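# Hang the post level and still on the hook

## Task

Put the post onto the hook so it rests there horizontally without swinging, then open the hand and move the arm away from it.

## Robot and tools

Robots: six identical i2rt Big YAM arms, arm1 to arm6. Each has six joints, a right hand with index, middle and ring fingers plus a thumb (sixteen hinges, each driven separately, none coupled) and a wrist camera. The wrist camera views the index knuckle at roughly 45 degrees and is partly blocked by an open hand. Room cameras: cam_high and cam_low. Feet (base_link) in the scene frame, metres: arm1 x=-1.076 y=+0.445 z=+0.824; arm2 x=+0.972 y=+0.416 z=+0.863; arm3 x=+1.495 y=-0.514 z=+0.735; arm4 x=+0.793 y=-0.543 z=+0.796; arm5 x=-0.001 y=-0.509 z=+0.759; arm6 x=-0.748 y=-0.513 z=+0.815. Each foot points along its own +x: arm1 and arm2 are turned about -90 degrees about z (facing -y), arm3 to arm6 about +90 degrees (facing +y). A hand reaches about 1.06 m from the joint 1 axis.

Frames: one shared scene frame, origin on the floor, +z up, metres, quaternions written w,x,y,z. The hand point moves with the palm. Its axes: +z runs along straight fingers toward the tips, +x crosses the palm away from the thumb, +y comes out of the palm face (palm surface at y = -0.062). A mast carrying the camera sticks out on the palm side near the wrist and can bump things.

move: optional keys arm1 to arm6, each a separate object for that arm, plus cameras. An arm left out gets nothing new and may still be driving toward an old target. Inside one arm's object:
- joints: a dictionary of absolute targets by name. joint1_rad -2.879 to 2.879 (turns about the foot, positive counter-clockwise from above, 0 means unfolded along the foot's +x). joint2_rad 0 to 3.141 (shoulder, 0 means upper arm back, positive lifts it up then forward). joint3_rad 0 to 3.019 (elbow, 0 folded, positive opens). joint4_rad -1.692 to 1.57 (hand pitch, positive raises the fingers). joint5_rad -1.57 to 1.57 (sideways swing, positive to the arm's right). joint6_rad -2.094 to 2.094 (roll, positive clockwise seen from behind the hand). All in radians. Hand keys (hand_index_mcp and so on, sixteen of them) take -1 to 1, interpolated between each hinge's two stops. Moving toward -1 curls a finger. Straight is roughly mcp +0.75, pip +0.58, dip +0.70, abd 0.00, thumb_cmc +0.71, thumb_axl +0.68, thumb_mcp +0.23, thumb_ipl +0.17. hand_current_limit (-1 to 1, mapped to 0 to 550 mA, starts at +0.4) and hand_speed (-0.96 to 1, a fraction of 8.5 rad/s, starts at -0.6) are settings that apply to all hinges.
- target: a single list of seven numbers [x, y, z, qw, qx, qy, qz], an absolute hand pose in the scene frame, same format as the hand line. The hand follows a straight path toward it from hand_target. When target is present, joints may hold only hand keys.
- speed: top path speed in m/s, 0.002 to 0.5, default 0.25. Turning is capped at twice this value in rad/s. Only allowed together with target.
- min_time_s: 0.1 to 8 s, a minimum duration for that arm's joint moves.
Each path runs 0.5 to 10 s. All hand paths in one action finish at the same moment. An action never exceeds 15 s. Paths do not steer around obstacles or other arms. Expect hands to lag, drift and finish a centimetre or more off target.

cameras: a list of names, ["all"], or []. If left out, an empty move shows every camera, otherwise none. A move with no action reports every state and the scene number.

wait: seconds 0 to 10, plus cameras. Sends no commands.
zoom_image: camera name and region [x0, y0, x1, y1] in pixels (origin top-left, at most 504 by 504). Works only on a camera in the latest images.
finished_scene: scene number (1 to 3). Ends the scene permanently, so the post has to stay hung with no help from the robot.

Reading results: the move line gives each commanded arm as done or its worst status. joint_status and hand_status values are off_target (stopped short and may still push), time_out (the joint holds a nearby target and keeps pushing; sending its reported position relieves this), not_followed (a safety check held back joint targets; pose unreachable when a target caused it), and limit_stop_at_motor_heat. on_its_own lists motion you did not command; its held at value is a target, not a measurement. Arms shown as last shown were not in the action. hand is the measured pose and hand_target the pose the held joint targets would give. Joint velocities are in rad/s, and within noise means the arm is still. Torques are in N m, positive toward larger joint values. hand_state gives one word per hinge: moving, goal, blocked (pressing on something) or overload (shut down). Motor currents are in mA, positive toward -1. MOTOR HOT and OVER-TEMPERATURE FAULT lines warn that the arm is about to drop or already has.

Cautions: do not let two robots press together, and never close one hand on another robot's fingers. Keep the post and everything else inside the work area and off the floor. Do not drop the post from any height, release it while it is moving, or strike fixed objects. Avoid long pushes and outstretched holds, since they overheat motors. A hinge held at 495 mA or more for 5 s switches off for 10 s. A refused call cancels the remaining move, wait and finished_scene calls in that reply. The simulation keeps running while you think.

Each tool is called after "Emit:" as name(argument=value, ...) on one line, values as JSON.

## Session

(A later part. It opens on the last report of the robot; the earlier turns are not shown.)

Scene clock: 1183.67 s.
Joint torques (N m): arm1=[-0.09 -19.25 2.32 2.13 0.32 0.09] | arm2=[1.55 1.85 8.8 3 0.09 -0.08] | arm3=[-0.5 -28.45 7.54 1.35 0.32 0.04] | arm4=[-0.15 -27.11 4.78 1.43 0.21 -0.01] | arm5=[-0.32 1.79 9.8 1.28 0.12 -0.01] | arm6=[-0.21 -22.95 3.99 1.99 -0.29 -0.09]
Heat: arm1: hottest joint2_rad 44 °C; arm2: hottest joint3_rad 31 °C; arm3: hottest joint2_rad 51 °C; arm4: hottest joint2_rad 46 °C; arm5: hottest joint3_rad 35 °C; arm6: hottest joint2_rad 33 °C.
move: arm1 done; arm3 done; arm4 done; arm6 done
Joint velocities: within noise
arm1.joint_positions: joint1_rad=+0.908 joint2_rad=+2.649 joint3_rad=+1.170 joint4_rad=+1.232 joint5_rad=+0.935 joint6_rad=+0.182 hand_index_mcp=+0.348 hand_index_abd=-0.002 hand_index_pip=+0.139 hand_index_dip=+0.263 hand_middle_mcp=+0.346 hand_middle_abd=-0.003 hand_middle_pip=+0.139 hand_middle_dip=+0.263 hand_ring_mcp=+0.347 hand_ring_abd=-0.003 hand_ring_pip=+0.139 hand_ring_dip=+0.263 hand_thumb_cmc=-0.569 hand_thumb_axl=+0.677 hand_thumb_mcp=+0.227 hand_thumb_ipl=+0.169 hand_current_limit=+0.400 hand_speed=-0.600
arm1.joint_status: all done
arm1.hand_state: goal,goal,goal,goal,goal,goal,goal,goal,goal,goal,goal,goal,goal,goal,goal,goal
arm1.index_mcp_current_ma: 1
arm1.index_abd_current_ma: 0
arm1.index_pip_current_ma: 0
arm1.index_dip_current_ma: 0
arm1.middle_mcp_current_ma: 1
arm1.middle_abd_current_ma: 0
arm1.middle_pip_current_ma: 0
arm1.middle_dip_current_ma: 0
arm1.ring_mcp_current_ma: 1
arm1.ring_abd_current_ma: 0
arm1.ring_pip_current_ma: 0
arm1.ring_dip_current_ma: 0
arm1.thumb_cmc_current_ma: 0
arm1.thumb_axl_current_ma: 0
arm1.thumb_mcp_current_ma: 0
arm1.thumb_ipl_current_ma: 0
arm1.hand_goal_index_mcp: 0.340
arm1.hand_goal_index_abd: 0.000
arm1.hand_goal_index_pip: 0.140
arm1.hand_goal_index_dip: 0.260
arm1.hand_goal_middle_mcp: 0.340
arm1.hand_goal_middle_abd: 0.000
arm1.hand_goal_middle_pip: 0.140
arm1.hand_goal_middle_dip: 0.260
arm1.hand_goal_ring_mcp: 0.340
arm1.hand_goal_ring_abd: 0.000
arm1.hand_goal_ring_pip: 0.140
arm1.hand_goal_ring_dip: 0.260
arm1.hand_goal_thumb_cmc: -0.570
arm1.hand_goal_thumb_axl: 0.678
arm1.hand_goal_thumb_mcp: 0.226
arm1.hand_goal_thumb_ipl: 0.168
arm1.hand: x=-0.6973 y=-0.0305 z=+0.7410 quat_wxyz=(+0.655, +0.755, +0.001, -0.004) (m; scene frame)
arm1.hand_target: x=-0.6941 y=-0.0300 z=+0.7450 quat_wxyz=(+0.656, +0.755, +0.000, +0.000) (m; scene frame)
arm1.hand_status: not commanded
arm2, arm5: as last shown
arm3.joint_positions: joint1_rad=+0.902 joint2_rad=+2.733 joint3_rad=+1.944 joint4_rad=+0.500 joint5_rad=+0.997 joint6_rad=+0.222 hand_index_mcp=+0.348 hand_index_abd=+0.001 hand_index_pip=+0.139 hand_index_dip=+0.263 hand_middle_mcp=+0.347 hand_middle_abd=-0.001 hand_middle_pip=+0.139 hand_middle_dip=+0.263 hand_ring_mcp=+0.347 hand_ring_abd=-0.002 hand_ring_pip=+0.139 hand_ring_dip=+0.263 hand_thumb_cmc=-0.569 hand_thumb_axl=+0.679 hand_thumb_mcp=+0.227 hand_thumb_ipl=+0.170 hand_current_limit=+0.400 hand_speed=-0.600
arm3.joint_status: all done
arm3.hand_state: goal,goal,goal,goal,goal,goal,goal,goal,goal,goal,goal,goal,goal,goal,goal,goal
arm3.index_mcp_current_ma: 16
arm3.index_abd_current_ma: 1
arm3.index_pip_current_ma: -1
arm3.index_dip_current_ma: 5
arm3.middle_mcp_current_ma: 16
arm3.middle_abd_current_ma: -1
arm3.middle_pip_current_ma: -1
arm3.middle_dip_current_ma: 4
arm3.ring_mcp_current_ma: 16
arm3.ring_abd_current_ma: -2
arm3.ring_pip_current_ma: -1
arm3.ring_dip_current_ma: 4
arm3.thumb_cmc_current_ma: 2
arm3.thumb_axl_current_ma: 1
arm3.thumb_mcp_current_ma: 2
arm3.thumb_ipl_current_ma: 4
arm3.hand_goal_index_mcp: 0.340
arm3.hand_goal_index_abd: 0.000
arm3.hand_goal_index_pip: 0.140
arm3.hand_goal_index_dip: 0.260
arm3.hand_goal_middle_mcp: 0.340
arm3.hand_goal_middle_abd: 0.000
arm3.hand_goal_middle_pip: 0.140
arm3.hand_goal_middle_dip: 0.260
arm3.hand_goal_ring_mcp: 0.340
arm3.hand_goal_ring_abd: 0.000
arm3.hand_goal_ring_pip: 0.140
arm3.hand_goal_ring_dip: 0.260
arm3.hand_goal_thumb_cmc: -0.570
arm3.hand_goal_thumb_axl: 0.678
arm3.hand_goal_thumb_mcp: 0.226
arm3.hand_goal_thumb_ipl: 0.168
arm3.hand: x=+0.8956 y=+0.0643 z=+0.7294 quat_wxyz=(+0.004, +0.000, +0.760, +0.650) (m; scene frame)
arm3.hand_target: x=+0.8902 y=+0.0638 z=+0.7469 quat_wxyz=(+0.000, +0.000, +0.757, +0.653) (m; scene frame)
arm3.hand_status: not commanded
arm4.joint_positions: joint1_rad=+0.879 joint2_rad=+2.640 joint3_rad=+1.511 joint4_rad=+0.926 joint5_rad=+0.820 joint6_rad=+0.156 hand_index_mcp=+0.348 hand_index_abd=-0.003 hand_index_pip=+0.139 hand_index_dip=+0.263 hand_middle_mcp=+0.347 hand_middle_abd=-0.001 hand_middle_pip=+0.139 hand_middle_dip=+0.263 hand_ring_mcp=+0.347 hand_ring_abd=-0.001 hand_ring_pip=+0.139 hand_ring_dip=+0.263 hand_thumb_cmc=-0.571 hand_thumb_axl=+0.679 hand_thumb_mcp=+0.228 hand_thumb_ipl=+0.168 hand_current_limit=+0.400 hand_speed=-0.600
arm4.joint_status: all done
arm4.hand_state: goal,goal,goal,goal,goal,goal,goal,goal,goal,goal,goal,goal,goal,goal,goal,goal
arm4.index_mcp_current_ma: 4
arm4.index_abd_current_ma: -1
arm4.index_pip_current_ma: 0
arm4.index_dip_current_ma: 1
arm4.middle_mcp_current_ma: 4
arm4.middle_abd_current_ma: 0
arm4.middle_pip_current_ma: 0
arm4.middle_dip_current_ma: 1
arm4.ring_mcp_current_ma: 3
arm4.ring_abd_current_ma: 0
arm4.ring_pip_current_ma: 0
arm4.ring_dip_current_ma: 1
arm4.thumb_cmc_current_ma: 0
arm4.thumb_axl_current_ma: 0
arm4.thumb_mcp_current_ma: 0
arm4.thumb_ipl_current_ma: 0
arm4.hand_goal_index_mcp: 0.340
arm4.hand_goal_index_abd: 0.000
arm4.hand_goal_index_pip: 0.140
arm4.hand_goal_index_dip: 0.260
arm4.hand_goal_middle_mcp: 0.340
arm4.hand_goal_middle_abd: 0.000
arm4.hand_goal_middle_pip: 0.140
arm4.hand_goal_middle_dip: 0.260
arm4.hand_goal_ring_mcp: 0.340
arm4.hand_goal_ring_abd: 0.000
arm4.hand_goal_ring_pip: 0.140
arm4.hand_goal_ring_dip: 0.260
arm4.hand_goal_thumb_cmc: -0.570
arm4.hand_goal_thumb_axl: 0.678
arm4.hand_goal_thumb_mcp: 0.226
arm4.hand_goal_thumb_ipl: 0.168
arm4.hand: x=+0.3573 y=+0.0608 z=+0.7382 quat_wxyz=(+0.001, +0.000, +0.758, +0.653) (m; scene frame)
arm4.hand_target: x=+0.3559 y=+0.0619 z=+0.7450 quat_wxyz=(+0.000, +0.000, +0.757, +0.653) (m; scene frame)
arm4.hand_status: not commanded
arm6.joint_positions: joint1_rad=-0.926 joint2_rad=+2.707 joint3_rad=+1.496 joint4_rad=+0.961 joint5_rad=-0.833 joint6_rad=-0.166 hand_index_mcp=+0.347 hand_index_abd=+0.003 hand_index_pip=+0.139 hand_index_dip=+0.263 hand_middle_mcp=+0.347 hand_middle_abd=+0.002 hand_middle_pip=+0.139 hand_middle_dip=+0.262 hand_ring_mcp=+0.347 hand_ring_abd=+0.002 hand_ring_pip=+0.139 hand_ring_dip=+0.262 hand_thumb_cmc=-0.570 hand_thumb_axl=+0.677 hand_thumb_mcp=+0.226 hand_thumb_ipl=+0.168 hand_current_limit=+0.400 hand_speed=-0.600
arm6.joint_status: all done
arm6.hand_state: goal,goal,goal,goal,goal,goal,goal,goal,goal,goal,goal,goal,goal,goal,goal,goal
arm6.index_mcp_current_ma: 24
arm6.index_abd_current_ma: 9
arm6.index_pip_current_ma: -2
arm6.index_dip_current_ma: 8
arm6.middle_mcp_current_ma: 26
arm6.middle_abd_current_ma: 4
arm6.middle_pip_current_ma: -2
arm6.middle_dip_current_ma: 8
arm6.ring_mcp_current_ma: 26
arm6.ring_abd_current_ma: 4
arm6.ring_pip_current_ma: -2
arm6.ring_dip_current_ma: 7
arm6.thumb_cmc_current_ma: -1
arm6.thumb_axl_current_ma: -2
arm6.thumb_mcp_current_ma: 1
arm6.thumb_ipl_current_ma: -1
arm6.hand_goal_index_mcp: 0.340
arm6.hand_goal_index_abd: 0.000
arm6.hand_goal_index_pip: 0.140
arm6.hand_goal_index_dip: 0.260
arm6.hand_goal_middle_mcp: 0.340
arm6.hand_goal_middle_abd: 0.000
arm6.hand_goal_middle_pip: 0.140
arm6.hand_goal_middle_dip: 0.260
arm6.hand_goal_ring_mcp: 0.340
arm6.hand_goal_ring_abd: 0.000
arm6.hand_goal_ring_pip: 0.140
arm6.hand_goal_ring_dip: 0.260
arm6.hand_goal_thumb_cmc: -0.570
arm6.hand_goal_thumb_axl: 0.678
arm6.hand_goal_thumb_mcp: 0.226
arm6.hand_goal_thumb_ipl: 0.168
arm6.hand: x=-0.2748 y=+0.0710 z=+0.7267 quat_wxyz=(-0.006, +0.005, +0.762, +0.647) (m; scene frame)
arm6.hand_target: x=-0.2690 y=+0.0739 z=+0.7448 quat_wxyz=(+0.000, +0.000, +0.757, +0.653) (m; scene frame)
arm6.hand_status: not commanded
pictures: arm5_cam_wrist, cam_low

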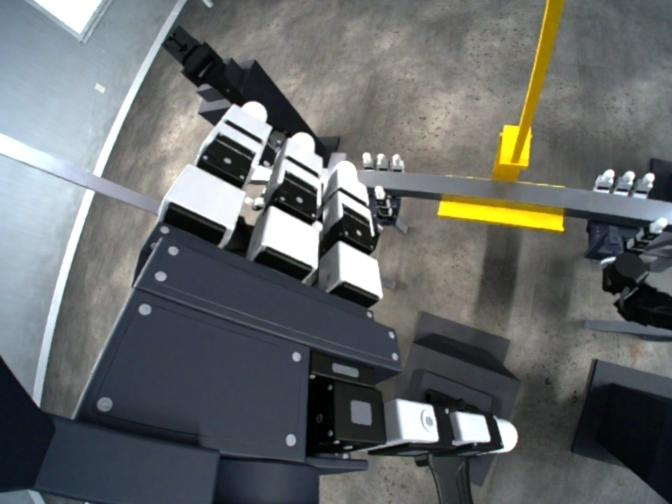

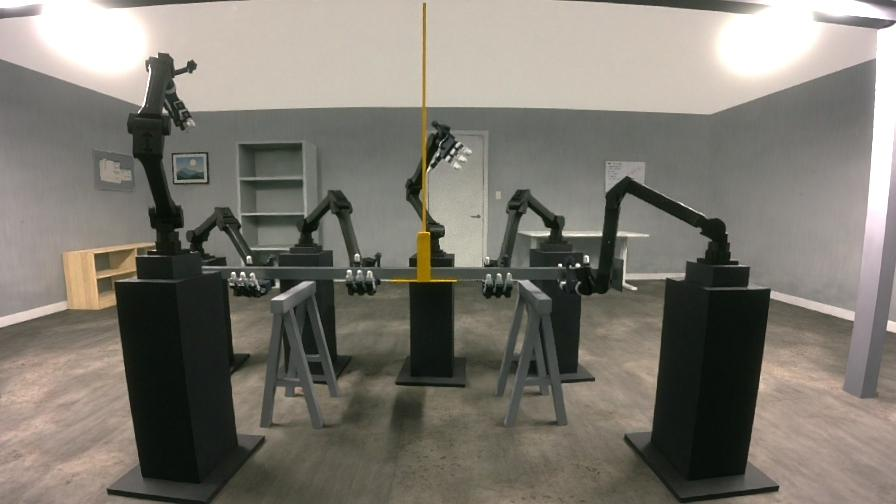

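Emit:
move(arm1={"joints":{"hand_index_mcp":0.75,"hand_middle_mcp":0.75,"hand_ring_mcp":0.75,"hand_index_pip":0.576,"hand_middle_pip":0.576,"hand_ring_pip":0.576}}, arm3={"joints":{"hand_index_mcp":0.75,"hand_middle_mcp":0.75,"hand_ring_mcp":0.75,"hand_index_pip":0.576,"hand_middle_pip":0.576,"hand_ring_pip":0.576}}, arm4={"joints":{"hand_index_mcp":0.75,"hand_middle_mcp":0.75,"hand_ring_mcp":0.75,"hand_index_pip":0.576,"hand_middle_pip":0.576,"hand_ring_pip":0.576}}, arm6={"joints":{"hand_index_mcp":0.75,"hand_middle_mcp":0.75,"hand_ring_mcp":0.75,"hand_index_pip":0.576,"hand_middle_pip":0.576,"hand_ring_pip":0.576}}, cameras=["arm3_cam_wrist","arm4_cam_wrist","arm5_cam_wrist","arm6_cam_wrist","cam_low"])

Emit:
zoom_image(camera="arm5_cam_wrist", region=[430, 160, 580, 260])

Emit:
zoom_image(camera="cam_low", region=[200, 240, 290, 300])

Emit:
zoom_image(camera="cam_low", region=[500, 240, 590, 300])

Scene clock: 1215.97 s.
Joint torques (N m): arm1=[-0.21 -19.6 2.21 2.14 0.33 0.08] | arm2=[1.61 1.9 8.8 3.03 0.1 -0.07] | arm3=[-0.44 -28.57 7.62 1.36 0.32 0.04] | arm4=[-0.15 -26.58 4.79 1.46 0.21 -0.01] | arm5=[-0.32 1.96 9.94 1.26 0.13 0.01] | arm6=[0.26 -22.42 3.9 1.92 -0.29 -0.09]
Heat: arm1: hottest joint2_rad 43 °C; arm2: hottest joint3_rad 31 °C; arm3: hottest joint2_rad 52 °C; arm4: hottest joint2_rad 44 °C; arm5: hottest joint3_rad 35 °C; arm6: hottest joint2_rad 32 °C.
move: arm1 done; arm3 done; arm4 done; arm6 done
Joint velocities: within noise
arm1.joint_positions: joint1_rad=+0.908 joint2_rad=+2.649 joint3_rad=+1.170 joint4_rad=+1.232 joint5_rad=+0.935 joint6_rad=+0.182 hand_index_mcp=+0.759 hand_index_abd=-0.002 hand_index_pip=+0.576 hand_index_dip=+0.263 hand_middle_mcp=+0.757 hand_middle_abd=-0.003 hand_middle_pip=+0.576 hand_middle_dip=+0.263 hand_ring_mcp=+0.758 hand_ring_abd=-0.003 hand_ring_pip=+0.576 hand_ring_dip=+0.263 hand_thumb_cmc=-0.569 hand_thumb_axl=+0.677 hand_thumb_mcp=+0.227 hand_thumb_ipl=+0.169 hand_current_limit=+0.400 hand_speed=-0.600
arm1.joint_status: all done
arm1.hand_state: goal,goal,goal,goal,goal,goal,goal,goal,goal,goal,goal,goal,goal,goal,goal,goal
arm1.index_mcp_current_ma: 2
arm1.index_abd_current_ma: 0
arm1.index_pip_current_ma: 0
arm1.index_dip_current_ma: 0
arm1.middle_mcp_current_ma: 1
arm1.middle_abd_current_ma: 0
arm1.middle_pip_current_ma: 0
arm1.middle_dip_current_ma: 0
arm1.ring_mcp_current_ma: 2
arm1.ring_abd_current_ma: 0
arm1.ring_pip_current_ma: 0
arm1.ring_dip_current_ma: 0
arm1.thumb_cmc_current_ma: 0
arm1.thumb_axl_current_ma: 0
arm1.thumb_mcp_current_ma: 0
arm1.thumb_ipl_current_ma: 0
arm1.hand_goal_index_mcp: 0.750
arm1.hand_goal_index_abd: 0.000
arm1.hand_goal_index_pip: 0.576
arm1.hand_goal_index_dip: 0.260
arm1.hand_goal_middle_mcp: 0.750
arm1.hand_goal_middle_abd: 0.000
arm1.hand_goal_middle_pip: 0.576
arm1.hand_goal_middle_dip: 0.260
arm1.hand_goal_ring_mcp: 0.750
arm1.hand_goal_ring_abd: 0.000
arm1.hand_goal_ring_pip: 0.576
arm1.hand_goal_ring_dip: 0.260
arm1.hand_goal_thumb_cmc: -0.570
arm1.hand_goal_thumb_axl: 0.678
arm1.hand_goal_thumb_mcp: 0.226
arm1.hand_goal_thumb_ipl: 0.168
arm1.hand: x=-0.6973 y=-0.0305 z=+0.7410 quat_wxyz=(+0.655, +0.755, +0.001, -0.004) (m; scene frame)
arm1.hand_target: x=-0.6941 y=-0.0300 z=+0.7450 quat_wxyz=(+0.656, +0.755, +0.000, +0.000) (m; scene frame)
arm1.hand_status: not commanded
arm2, arm5: as last shown
arm3.joint_positions: joint1_rad=+0.902 joint2_rad=+2.732 joint3_rad=+1.944 joint4_rad=+0.500 joint5_rad=+0.997 joint6_rad=+0.222 hand_index_mcp=+0.759 hand_index_abd=+0.001 hand_index_pip=+0.576 hand_index_dip=+0.263 hand_middle_mcp=+0.759 hand_middle_abd=-0.001 hand_middle_pip=+0.576 hand_middle_dip=+0.263 hand_ring_mcp=+0.759 hand_ring_abd=-0.002 hand_ring_pip=+0.576 hand_ring_dip=+0.262 hand_thumb_cmc=-0.569 hand_thumb_axl=+0.679 hand_thumb_mcp=+0.227 hand_thumb_ipl=+0.170 hand_current_limit=+0.400 hand_speed=-0.600
arm3.joint_status: all done
arm3.hand_state: goal,goal,goal,goal,goal,goal,goal,goal,goal,goal,goal,goal,goal,goal,goal,goal
arm3.index_mcp_current_ma: 19
arm3.index_abd_current_ma: 1
arm3.index_pip_current_ma: 0
arm3.index_dip_current_ma: 5
arm3.middle_mcp_current_ma: 19
arm3.middle_abd_current_ma: -1
arm3.middle_pip_current_ma: 0
arm3.middle_dip_current_ma: 4
arm3.ring_mcp_current_ma: 19
arm3.ring_abd_current_ma: -2
arm3.ring_pip_current_ma: 0
arm3.ring_dip_current_ma: 4
arm3.thumb_cmc_current_ma: 2
arm3.thumb_axl_current_ma: 1
arm3.thumb_mcp_current_ma: 2
arm3.thumb_ipl_current_ma: 4
arm3.hand_goal_index_mcp: 0.750
arm3.hand_goal_index_abd: 0.000
arm3.hand_goal_index_pip: 0.576
arm3.hand_goal_index_dip: 0.260
arm3.hand_goal_middle_mcp: 0.750
arm3.hand_goal_middle_abd: 0.000
arm3.hand_goal_middle_pip: 0.576
arm3.hand_goal_middle_dip: 0.260
arm3.hand_goal_ring_mcp: 0.750
arm3.hand_goal_ring_abd: 0.000
arm3.hand_goal_ring_pip: 0.576
arm3.hand_goal_ring_dip: 0.260
arm3.hand_goal_thumb_cmc: -0.570
arm3.hand_goal_thumb_axl: 0.678
arm3.hand_goal_thumb_mcp: 0.226
arm3.hand_goal_thumb_ipl: 0.168
arm3.hand: x=+0.8955 y=+0.0644 z=+0.7303 quat_wxyz=(+0.004, +0.001, +0.759, +0.651) (m; scene frame)
arm3.hand_target: x=+0.8902 y=+0.0638 z=+0.7470 quat_wxyz=(+0.000, +0.000, +0.757, +0.653) (m; scene frame)
arm3.hand_status: not commanded
arm4.joint_positions: joint1_rad=+0.879 joint2_rad=+2.639 joint3_rad=+1.511 joint4_rad=+0.926 joint5_rad=+0.820 joint6_rad=+0.156 hand_index_mcp=+0.759 hand_index_abd=-0.003 hand_index_pip=+0.576 hand_index_dip=+0.263 hand_middle_mcp=+0.758 hand_middle_abd=-0.001 hand_middle_pip=+0.576 hand_middle_dip=+0.263 hand_ring_mcp=+0.758 hand_ring_abd=-0.001 hand_ring_pip=+0.576 hand_ring_dip=+0.263 hand_thumb_cmc=-0.571 hand_thumb_axl=+0.679 hand_thumb_mcp=+0.228 hand_thumb_ipl=+0.168 hand_current_limit=+0.400 hand_speed=-0.600
arm4.joint_status: all done
arm4.hand_state: goal,goal,goal,goal,goal,goal,goal,goal,goal,goal,goal,goal,goal,goal,goal,goal
arm4.index_mcp_current_ma: 5
arm4.index_abd_current_ma: -1
arm4.index_pip_current_ma: 0
arm4.index_dip_current_ma: 1
arm4.middle_mcp_current_ma: 5
arm4.middle_abd_current_ma: 0
arm4.middle_pip_current_ma: 0
arm4.middle_dip_current_ma: 1
arm4.ring_mcp_current_ma: 4
arm4.ring_abd_current_ma: 0
arm4.ring_pip_current_ma: 0
arm4.ring_dip_current_ma: 1
arm4.thumb_cmc_current_ma: 0
arm4.thumb_axl_current_ma: 0
arm4.thumb_mcp_current_ma: 0
arm4.thumb_ipl_current_ma: 0
arm4.hand_goal_index_mcp: 0.750
arm4.hand_goal_index_abd: 0.000
arm4.hand_goal_index_pip: 0.576
arm4.hand_goal_index_dip: 0.260
arm4.hand_goal_middle_mcp: 0.750
arm4.hand_goal_middle_abd: 0.000
arm4.hand_goal_middle_pip: 0.576
arm4.hand_goal_middle_dip: 0.260
arm4.hand_goal_ring_mcp: 0.750
arm4.hand_goal_ring_abd: 0.000
arm4.hand_goal_ring_pip: 0.576
arm4.hand_goal_ring_dip: 0.260
arm4.hand_goal_thumb_cmc: -0.570
arm4.hand_goal_thumb_axl: 0.678
arm4.hand_goal_thumb_mcp: 0.226
arm4.hand_goal_thumb_ipl: 0.168
arm4.hand: x=+0.3572 y=+0.0610 z=+0.7389 quat_wxyz=(+0.001, +0.000, +0.758, +0.653) (m; scene frame)
arm4.hand_target: x=+0.3559 y=+0.0619 z=+0.7450 quat_wxyz=(+0.000, +0.000, +0.757, +0.653) (m; scene frame)
arm4.hand_status: not commanded
arm6.joint_positions: joint1_rad=-0.926 joint2_rad=+2.707 joint3_rad=+1.496 joint4_rad=+0.961 joint5_rad=-0.833 joint6_rad=-0.166 hand_index_mcp=+0.757 hand_index_abd=+0.003 hand_index_pip=+0.576 hand_index_dip=+0.263 hand_middle_mcp=+0.758 hand_middle_abd=+0.002 hand_middle_pip=+0.576 hand_middle_dip=+0.262 hand_ring_mcp=+0.758 hand_ring_abd=+0.002 hand_ring_pip=+0.576 hand_ring_dip=+0.262 hand_thumb_cmc=-0.570 hand_thumb_axl=+0.677 hand_thumb_mcp=+0.226 hand_thumb_ipl=+0.168 hand_current_limit=+0.400 hand_speed=-0.600
arm6.joint_status: all done
arm6.hand_state: goal,goal,goal,goal,goal,goal,goal,goal,goal,goal,goal,goal,goal,goal,goal,goal
arm6.index_mcp_current_ma: 27
arm6.index_abd_current_ma: 9
arm6.index_pip_current_ma: -1
arm6.index_dip_current_ma: 8
arm6.middle_mcp_current_ma: 29
arm6.middle_abd_current_ma: 4
arm6.middle_pip_current_ma: -1
arm6.middle_dip_current_ma: 7
arm6.ring_mcp_current_ma: 29
arm6.ring_abd_current_ma: 4
arm6.ring_pip_current_ma: -1
arm6.ring_dip_current_ma: 7
arm6.thumb_cmc_current_ma: -1
arm6.thumb_axl_current_ma: -2
arm6.thumb_mcp_current_ma: 1
arm6.thumb_ipl_current_ma: -1
arm6.hand_goal_index_mcp: 0.750
arm6.hand_goal_index_abd: 0.000
arm6.hand_goal_index_pip: 0.576
arm6.hand_goal_index_dip: 0.260
arm6.hand_goal_middle_mcp: 0.750
arm6.hand_goal_middle_abd: 0.000
arm6.hand_goal_middle_pip: 0.576
arm6.hand_goal_middle_dip: 0.260
arm6.hand_goal_ring_mcp: 0.750
arm6.hand_goal_ring_abd: 0.000
arm6.hand_goal_ring_pip: 0.576
arm6.hand_goal_ring_dip: 0.260
arm6.hand_goal_thumb_cmc: -0.570
arm6.hand_goal_thumb_axl: 0.678
arm6.hand_goal_thumb_mcp: 0.226
arm6.hand_goal_thumb_ipl: 0.168
arm6.hand: x=-0.2749 y=+0.0710 z=+0.7265 quat_wxyz=(-0.006, +0.005, +0.762, +0.647) (m; scene frame)
arm6.hand_target: x=-0.2690 y=+0.0739 z=+0.7448 quat_wxyz=(+0.000, +0.000, +0.757, +0.653) (m; scene frame)
arm6.hand_status: not commanded
pictures: arm3_cam_wrist, arm4_cam_wrist, arm5_cam_wrist, arm6_cam_wrist, cam_low

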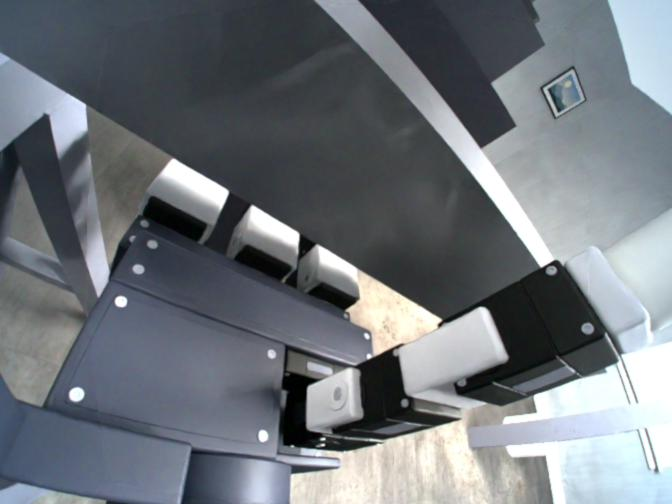

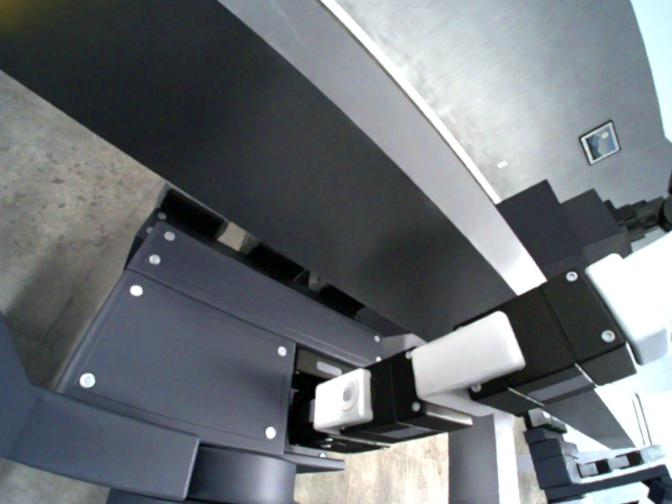

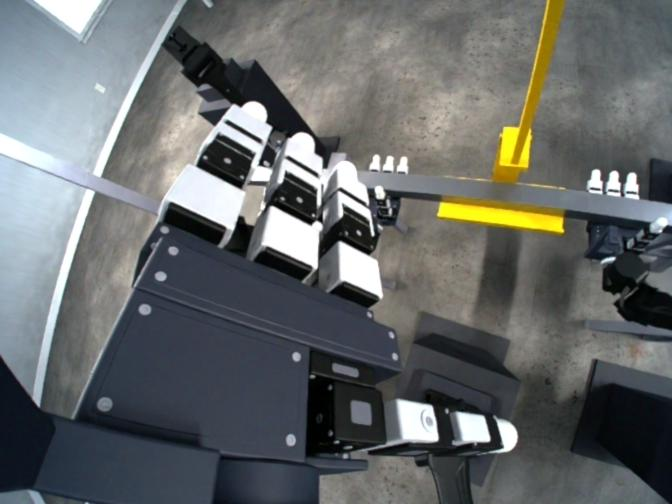

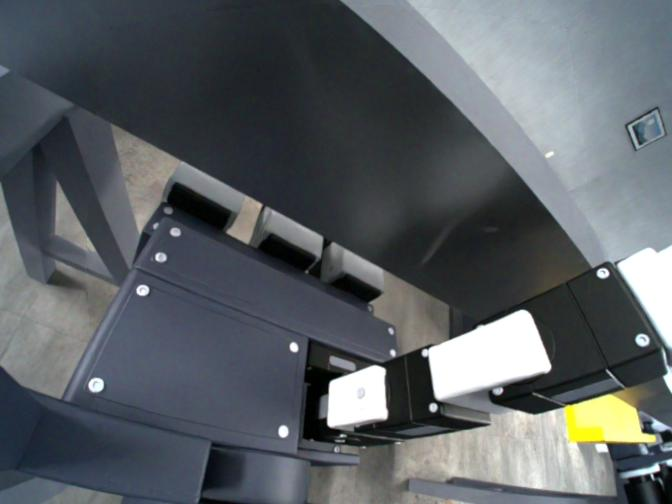

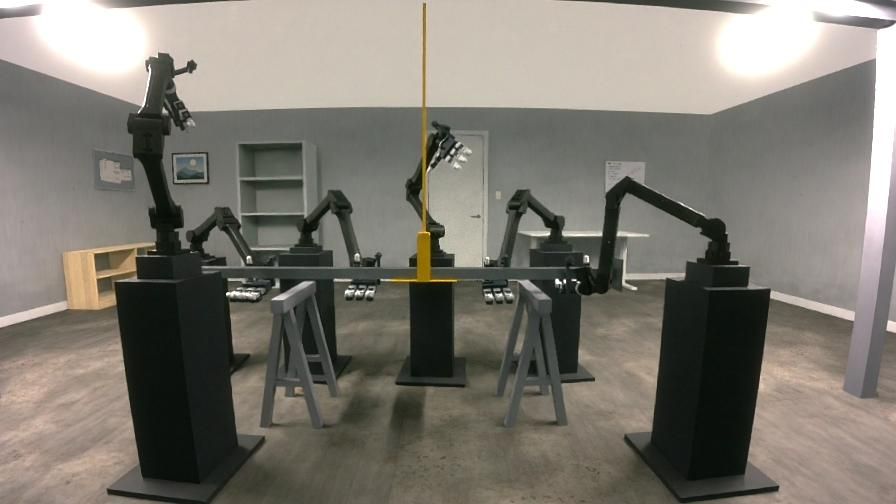

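Scaled by 3.360 from the camera's 672x504 image, which has a finer 960x720 frame.

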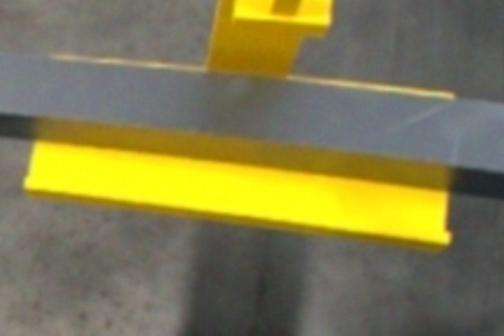

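Scaled by 5.600.

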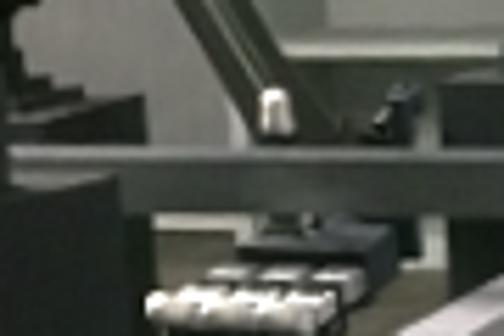

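Scaled by 5.600.

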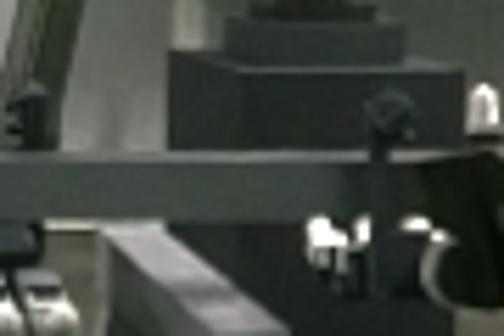

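Emit:
move(arm1={"target":[-0.694,0.027,0.74,0.656,0.755,0,0],"speed":0.04}, arm3={"target":[0.890,0.012,0.74,0,0,0.757,0.653],"speed":0.04}, arm4={"target":[0.356,0.010,0.74,0,0,0.757,0.653],"speed":0.04}, arm6={"target":[-0.269,0.022,0.74,0,0,0.757,0.653],"speed":0.04}, cameras=["arm5_cam_wrist","cam_low","arm1_cam_wrist"])

Emit:
zoom_image(camera="arm5_cam_wrist", region=[430, 160, 580, 260])

Scene clock: 1228.43 s.
Joint torques (N m): arm1=[0.09 -18.43 1.54 3.1 0.54 0.13] | arm2=[1.55 1.85 8.84 3.02 0.1 -0.08] | arm3=[-0.21 -27.81 6.89 2.55 0.56 0.28] | arm4=[-0.09 -25.58 4.04 2.02 0.36 0.06] | arm5=[-0.5 1.96 9.85 1.28 0.12 -0.01] | arm6=[-0.97 -22.89 3.15 3.12 -0.38 -0.25]
Heat: arm1: hottest joint2_rad 43 °C; arm2: hottest joint3_rad 31 °C; arm3: hottest joint2_rad 51 °C; arm4: hottest joint2_rad 45 °C; arm5: hottest joint3_rad 35 °C; arm6: hottest joint2_rad 32 °C.
move: arm1 done; arm3 off_target; arm4 off_target; arm6 off_target
Joint velocities: within noise
arm1.joint_positions: joint1_rad=+1.005 joint2_rad=+2.649 joint3_rad=+1.093 joint4_rad=+1.247 joint5_rad=+1.028 joint6_rad=+0.225 hand_index_mcp=+0.759 hand_index_abd=-0.002 hand_index_pip=+0.576 hand_index_dip=+0.263 hand_middle_mcp=+0.757 hand_middle_abd=-0.003 hand_middle_pip=+0.576 hand_middle_dip=+0.263 hand_ring_mcp=+0.758 hand_ring_abd=-0.003 hand_ring_pip=+0.576 hand_ring_dip=+0.263 hand_thumb_cmc=-0.569 hand_thumb_axl=+0.677 hand_thumb_mcp=+0.227 hand_thumb_ipl=+0.169 hand_current_limit=+0.400 hand_speed=-0.600
arm1.joint_status: not commanded
arm1.hand_state: goal,goal,goal,goal,goal,goal,goal,goal,goal,goal,goal,goal,goal,goal,goal,goal
arm1.index_mcp_current_ma: 2
arm1.index_abd_current_ma: 0
arm1.index_pip_current_ma: 0
arm1.index_dip_current_ma: 0
arm1.middle_mcp_current_ma: 1
arm1.middle_abd_current_ma: 0
arm1.middle_pip_current_ma: 0
arm1.middle_dip_current_ma: 0
arm1.ring_mcp_current_ma: 2
arm1.ring_abd_current_ma: 0
arm1.ring_pip_current_ma: 0
arm1.ring_dip_current_ma: 0
arm1.thumb_cmc_current_ma: 0
arm1.thumb_axl_current_ma: 0
arm1.thumb_mcp_current_ma: 0
arm1.thumb_ipl_current_ma: 0
arm1.hand_goal_index_mcp: 0.750
arm1.hand_goal_index_abd: 0.000
arm1.hand_goal_index_pip: 0.576
arm1.hand_goal_index_dip: 0.260
arm1.hand_goal_middle_mcp: 0.750
arm1.hand_goal_middle_abd: 0.000
arm1.hand_goal_middle_pip: 0.576
arm1.hand_goal_middle_dip: 0.260
arm1.hand_goal_ring_mcp: 0.750
arm1.hand_goal_ring_abd: 0.000
arm1.hand_goal_ring_pip: 0.576
arm1.hand_goal_ring_dip: 0.260
arm1.hand_goal_thumb_cmc: -0.570
arm1.hand_goal_thumb_axl: 0.678
arm1.hand_goal_thumb_mcp: 0.226
arm1.hand_goal_thumb_ipl: 0.168
arm1.hand: x=-0.6962 y=+0.0240 z=+0.7331 quat_wxyz=(+0.651, +0.759, +0.009, -0.013) (m; scene frame)
arm1.hand_target: x=-0.6939 y=+0.0269 z=+0.7399 quat_wxyz=(+0.656, +0.755, +0.000, +0.000) (m; scene frame)
arm1.hand_status: done (0.008 m and 1.9 deg from the pose sent, 0.058 m and 0.5 deg at the start)
arm2, arm5: as last shown
arm3.joint_positions: joint1_rad=+0.961 joint2_rad=+2.693 joint3_rad=+1.828 joint4_rad=+0.519 joint5_rad=+1.051 joint6_rad=+0.236 hand_index_mcp=+0.759 hand_index_abd=+0.001 hand_index_pip=+0.576 hand_index_dip=+0.263 hand_middle_mcp=+0.759 hand_middle_abd=-0.001 hand_middle_pip=+0.576 hand_middle_dip=+0.263 hand_ring_mcp=+0.759 hand_ring_abd=-0.002 hand_ring_pip=+0.576 hand_ring_dip=+0.262 hand_thumb_cmc=-0.569 hand_thumb_axl=+0.679 hand_thumb_mcp=+0.227 hand_thumb_ipl=+0.170 hand_current_limit=+0.400 hand_speed=-0.600
arm3.joint_status: not commanded
arm3.hand_state: goal,goal,goal,goal,goal,goal,goal,goal,goal,goal,goal,goal,goal,goal,goal,goal
arm3.index_mcp_current_ma: 19
arm3.index_abd_current_ma: 1
arm3.index_pip_current_ma: 0
arm3.index_dip_current_ma: 5
arm3.middle_mcp_current_ma: 19
arm3.middle_abd_current_ma: -1
arm3.middle_pip_current_ma: 0
arm3.middle_dip_current_ma: 4
arm3.ring_mcp_current_ma: 19
arm3.ring_abd_current_ma: -2
arm3.ring_pip_current_ma: 0
arm3.ring_dip_current_ma: 4
arm3.thumb_cmc_current_ma: 2
arm3.thumb_axl_current_ma: 1
arm3.thumb_mcp_current_ma: 2
arm3.thumb_ipl_current_ma: 4
arm3.hand_goal_index_mcp: 0.750
arm3.hand_goal_index_abd: 0.000
arm3.hand_goal_index_pip: 0.576
arm3.hand_goal_index_dip: 0.260
arm3.hand_goal_middle_mcp: 0.750
arm3.hand_goal_middle_abd: 0.000
arm3.hand_goal_middle_pip: 0.576
arm3.hand_goal_middle_dip: 0.260
arm3.hand_goal_ring_mcp: 0.750
arm3.hand_goal_ring_abd: 0.000
arm3.hand_goal_ring_pip: 0.576
arm3.hand_goal_ring_dip: 0.260
arm3.hand_goal_thumb_cmc: -0.570
arm3.hand_goal_thumb_axl: 0.678
arm3.hand_goal_thumb_mcp: 0.226
arm3.hand_goal_thumb_ipl: 0.168
arm3.hand: x=+0.8932 y=+0.0152 z=+0.7184 quat_wxyz=(+0.020, -0.016, +0.764, +0.645) (m; scene frame)
arm3.hand_target: x=+0.8900 y=+0.0122 z=+0.7397 quat_wxyz=(+0.000, +0.000, +0.757, +0.653) (m; scene frame)
arm3.hand_status: off_target (0.022 m and 3.2 deg from the pose sent, 0.054 m and 0.6 deg at the start)
arm4.joint_positions: joint1_rad=+0.935 joint2_rad=+2.619 joint3_rad=+1.401 joint4_rad=+0.978 joint5_rad=+0.881 joint6_rad=+0.169 hand_index_mcp=+0.759 hand_index_abd=-0.003 hand_index_pip=+0.576 hand_index_dip=+0.263 hand_middle_mcp=+0.758 hand_middle_abd=-0.001 hand_middle_pip=+0.576 hand_middle_dip=+0.263 hand_ring_mcp=+0.758 hand_ring_abd=-0.001 hand_ring_pip=+0.576 hand_ring_dip=+0.263 hand_thumb_cmc=-0.571 hand_thumb_axl=+0.679 hand_thumb_mcp=+0.227 hand_thumb_ipl=+0.168 hand_current_limit=+0.400 hand_speed=-0.600
arm4.joint_status: not commanded
arm4.hand_state: goal,goal,goal,goal,goal,goal,goal,goal,goal,goal,goal,goal,goal,goal,goal,goal
arm4.index_mcp_current_ma: 5
arm4.index_abd_current_ma: -1
arm4.index_pip_current_ma: 0
arm4.index_dip_current_ma: 1
arm4.middle_mcp_current_ma: 5
arm4.middle_abd_current_ma: 0
arm4.middle_pip_current_ma: 0
arm4.middle_dip_current_ma: 1
arm4.ring_mcp_current_ma: 4
arm4.ring_abd_current_ma: 0
arm4.ring_pip_current_ma: 0
arm4.ring_dip_current_ma: 1
arm4.thumb_cmc_current_ma: 0
arm4.thumb_axl_current_ma: 0
arm4.thumb_mcp_current_ma: 0
arm4.thumb_ipl_current_ma: 0
arm4.hand_goal_index_mcp: 0.750
arm4.hand_goal_index_abd: 0.000
arm4.hand_goal_index_pip: 0.576
arm4.hand_goal_index_dip: 0.260
arm4.hand_goal_middle_mcp: 0.750
arm4.hand_goal_middle_abd: 0.000
arm4.hand_goal_middle_pip: 0.576
arm4.hand_goal_middle_dip: 0.260
arm4.hand_goal_ring_mcp: 0.750
arm4.hand_goal_ring_abd: 0.000
arm4.hand_goal_ring_pip: 0.576
arm4.hand_goal_ring_dip: 0.260
arm4.hand_goal_thumb_cmc: -0.570
arm4.hand_goal_thumb_axl: 0.678
arm4.hand_goal_thumb_mcp: 0.226
arm4.hand_goal_thumb_ipl: 0.168
arm4.hand: x=+0.3606 y=+0.0130 z=+0.7289 quat_wxyz=(+0.012, -0.006, +0.762, +0.647) (m; scene frame)
arm4.hand_target: x=+0.3561 y=+0.0101 z=+0.7398 quat_wxyz=(+0.000, +0.000, +0.757, +0.653) (m; scene frame)
arm4.hand_status: off_target (0.012 m and 1.7 deg from the pose sent, 0.051 m and 0.1 deg at the start)
arm6.joint_positions: joint1_rad=-0.981 joint2_rad=+2.703 joint3_rad=+1.393 joint4_rad=+1.002 joint5_rad=-0.898 joint6_rad=-0.178 hand_index_mcp=+0.757 hand_index_abd=+0.003 hand_index_pip=+0.576 hand_index_dip=+0.263 hand_middle_mcp=+0.758 hand_middle_abd=+0.002 hand_middle_pip=+0.576 hand_middle_dip=+0.262 hand_ring_mcp=+0.758 hand_ring_abd=+0.002 hand_ring_pip=+0.576 hand_ring_dip=+0.262 hand_thumb_cmc=-0.570 hand_thumb_axl=+0.677 hand_thumb_mcp=+0.226 hand_thumb_ipl=+0.168 hand_current_limit=+0.400 hand_speed=-0.600
arm6.joint_status: not commanded
arm6.hand_state: goal,goal,goal,goal,goal,goal,goal,goal,goal,goal,goal,goal,goal,goal,goal,goal
arm6.index_mcp_current_ma: 27
arm6.index_abd_current_ma: 9
arm6.index_pip_current_ma: -1
arm6.index_dip_current_ma: 8
arm6.middle_mcp_current_ma: 29
arm6.middle_abd_current_ma: 4
arm6.middle_pip_current_ma: -1
arm6.middle_dip_current_ma: 7
arm6.ring_mcp_current_ma: 29
arm6.ring_abd_current_ma: 4
arm6.ring_pip_current_ma: -1
arm6.ring_dip_current_ma: 7
arm6.thumb_cmc_current_ma: -1
arm6.thumb_axl_current_ma: -2
arm6.thumb_mcp_current_ma: 1
arm6.thumb_ipl_current_ma: -1
arm6.hand_goal_index_mcp: 0.750
arm6.hand_goal_index_abd: 0.000
arm6.hand_goal_index_pip: 0.576
arm6.hand_goal_index_dip: 0.260
arm6.hand_goal_middle_mcp: 0.750
arm6.hand_goal_middle_abd: 0.000
arm6.hand_goal_middle_pip: 0.576
arm6.hand_goal_middle_dip: 0.260
arm6.hand_goal_ring_mcp: 0.750
arm6.hand_goal_ring_abd: 0.000
arm6.hand_goal_ring_pip: 0.576
arm6.hand_goal_ring_dip: 0.260
arm6.hand_goal_thumb_cmc: -0.570
arm6.hand_goal_thumb_axl: 0.678
arm6.hand_goal_thumb_mcp: 0.226
arm6.hand_goal_thumb_ipl: 0.168
arm6.hand: x=-0.2825 y=+0.0239 z=+0.7065 quat_wxyz=(-0.026, +0.016, +0.770, +0.638) (m; scene frame)
arm6.hand_target: x=-0.2693 y=+0.0221 z=+0.7391 quat_wxyz=(+0.000, +0.000, +0.757, +0.653) (m; scene frame)
arm6.hand_status: off_target (0.036 m and 4.2 deg from the pose sent, 0.051 m and 1.3 deg at the start)
pictures: arm1_cam_wrist, arm5_cam_wrist, cam_low

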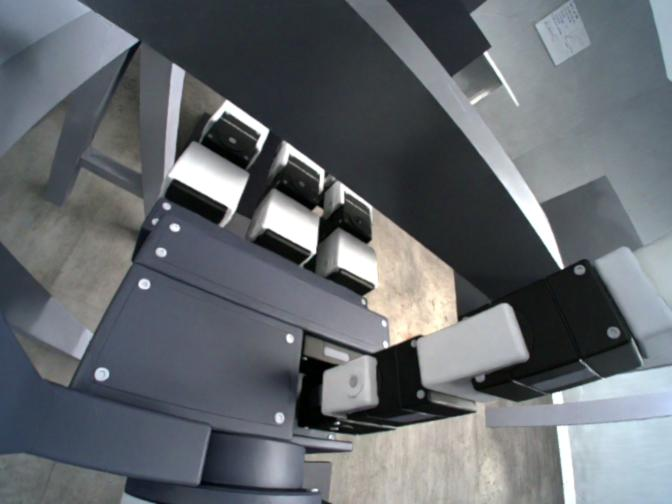

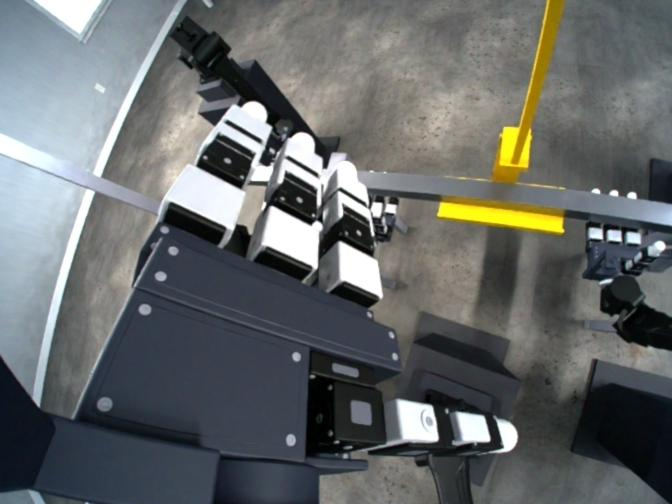

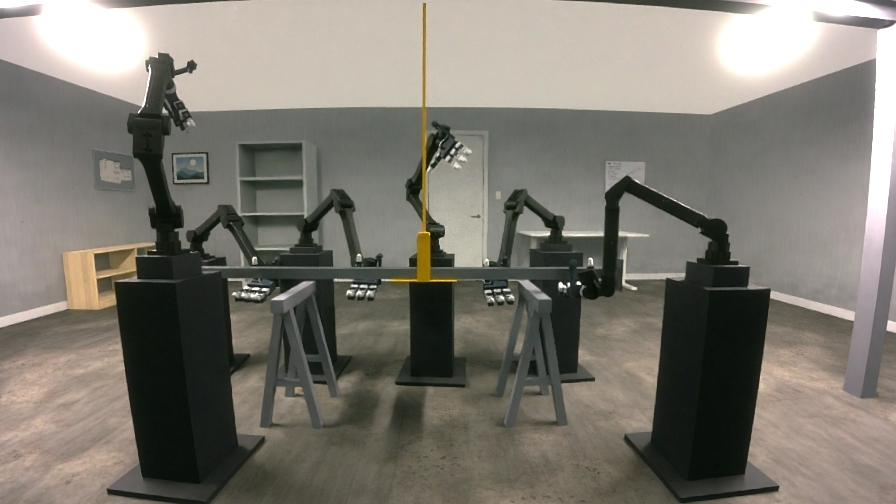

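Scaled by 3.360 from the camera's 672x504 image, which has a finer 960x720 frame.

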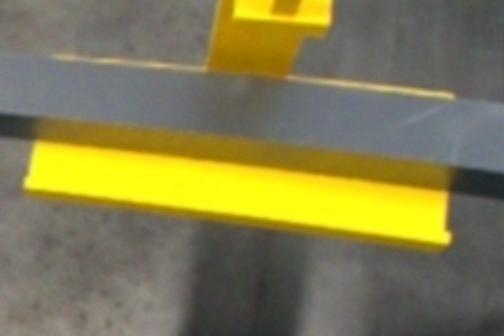

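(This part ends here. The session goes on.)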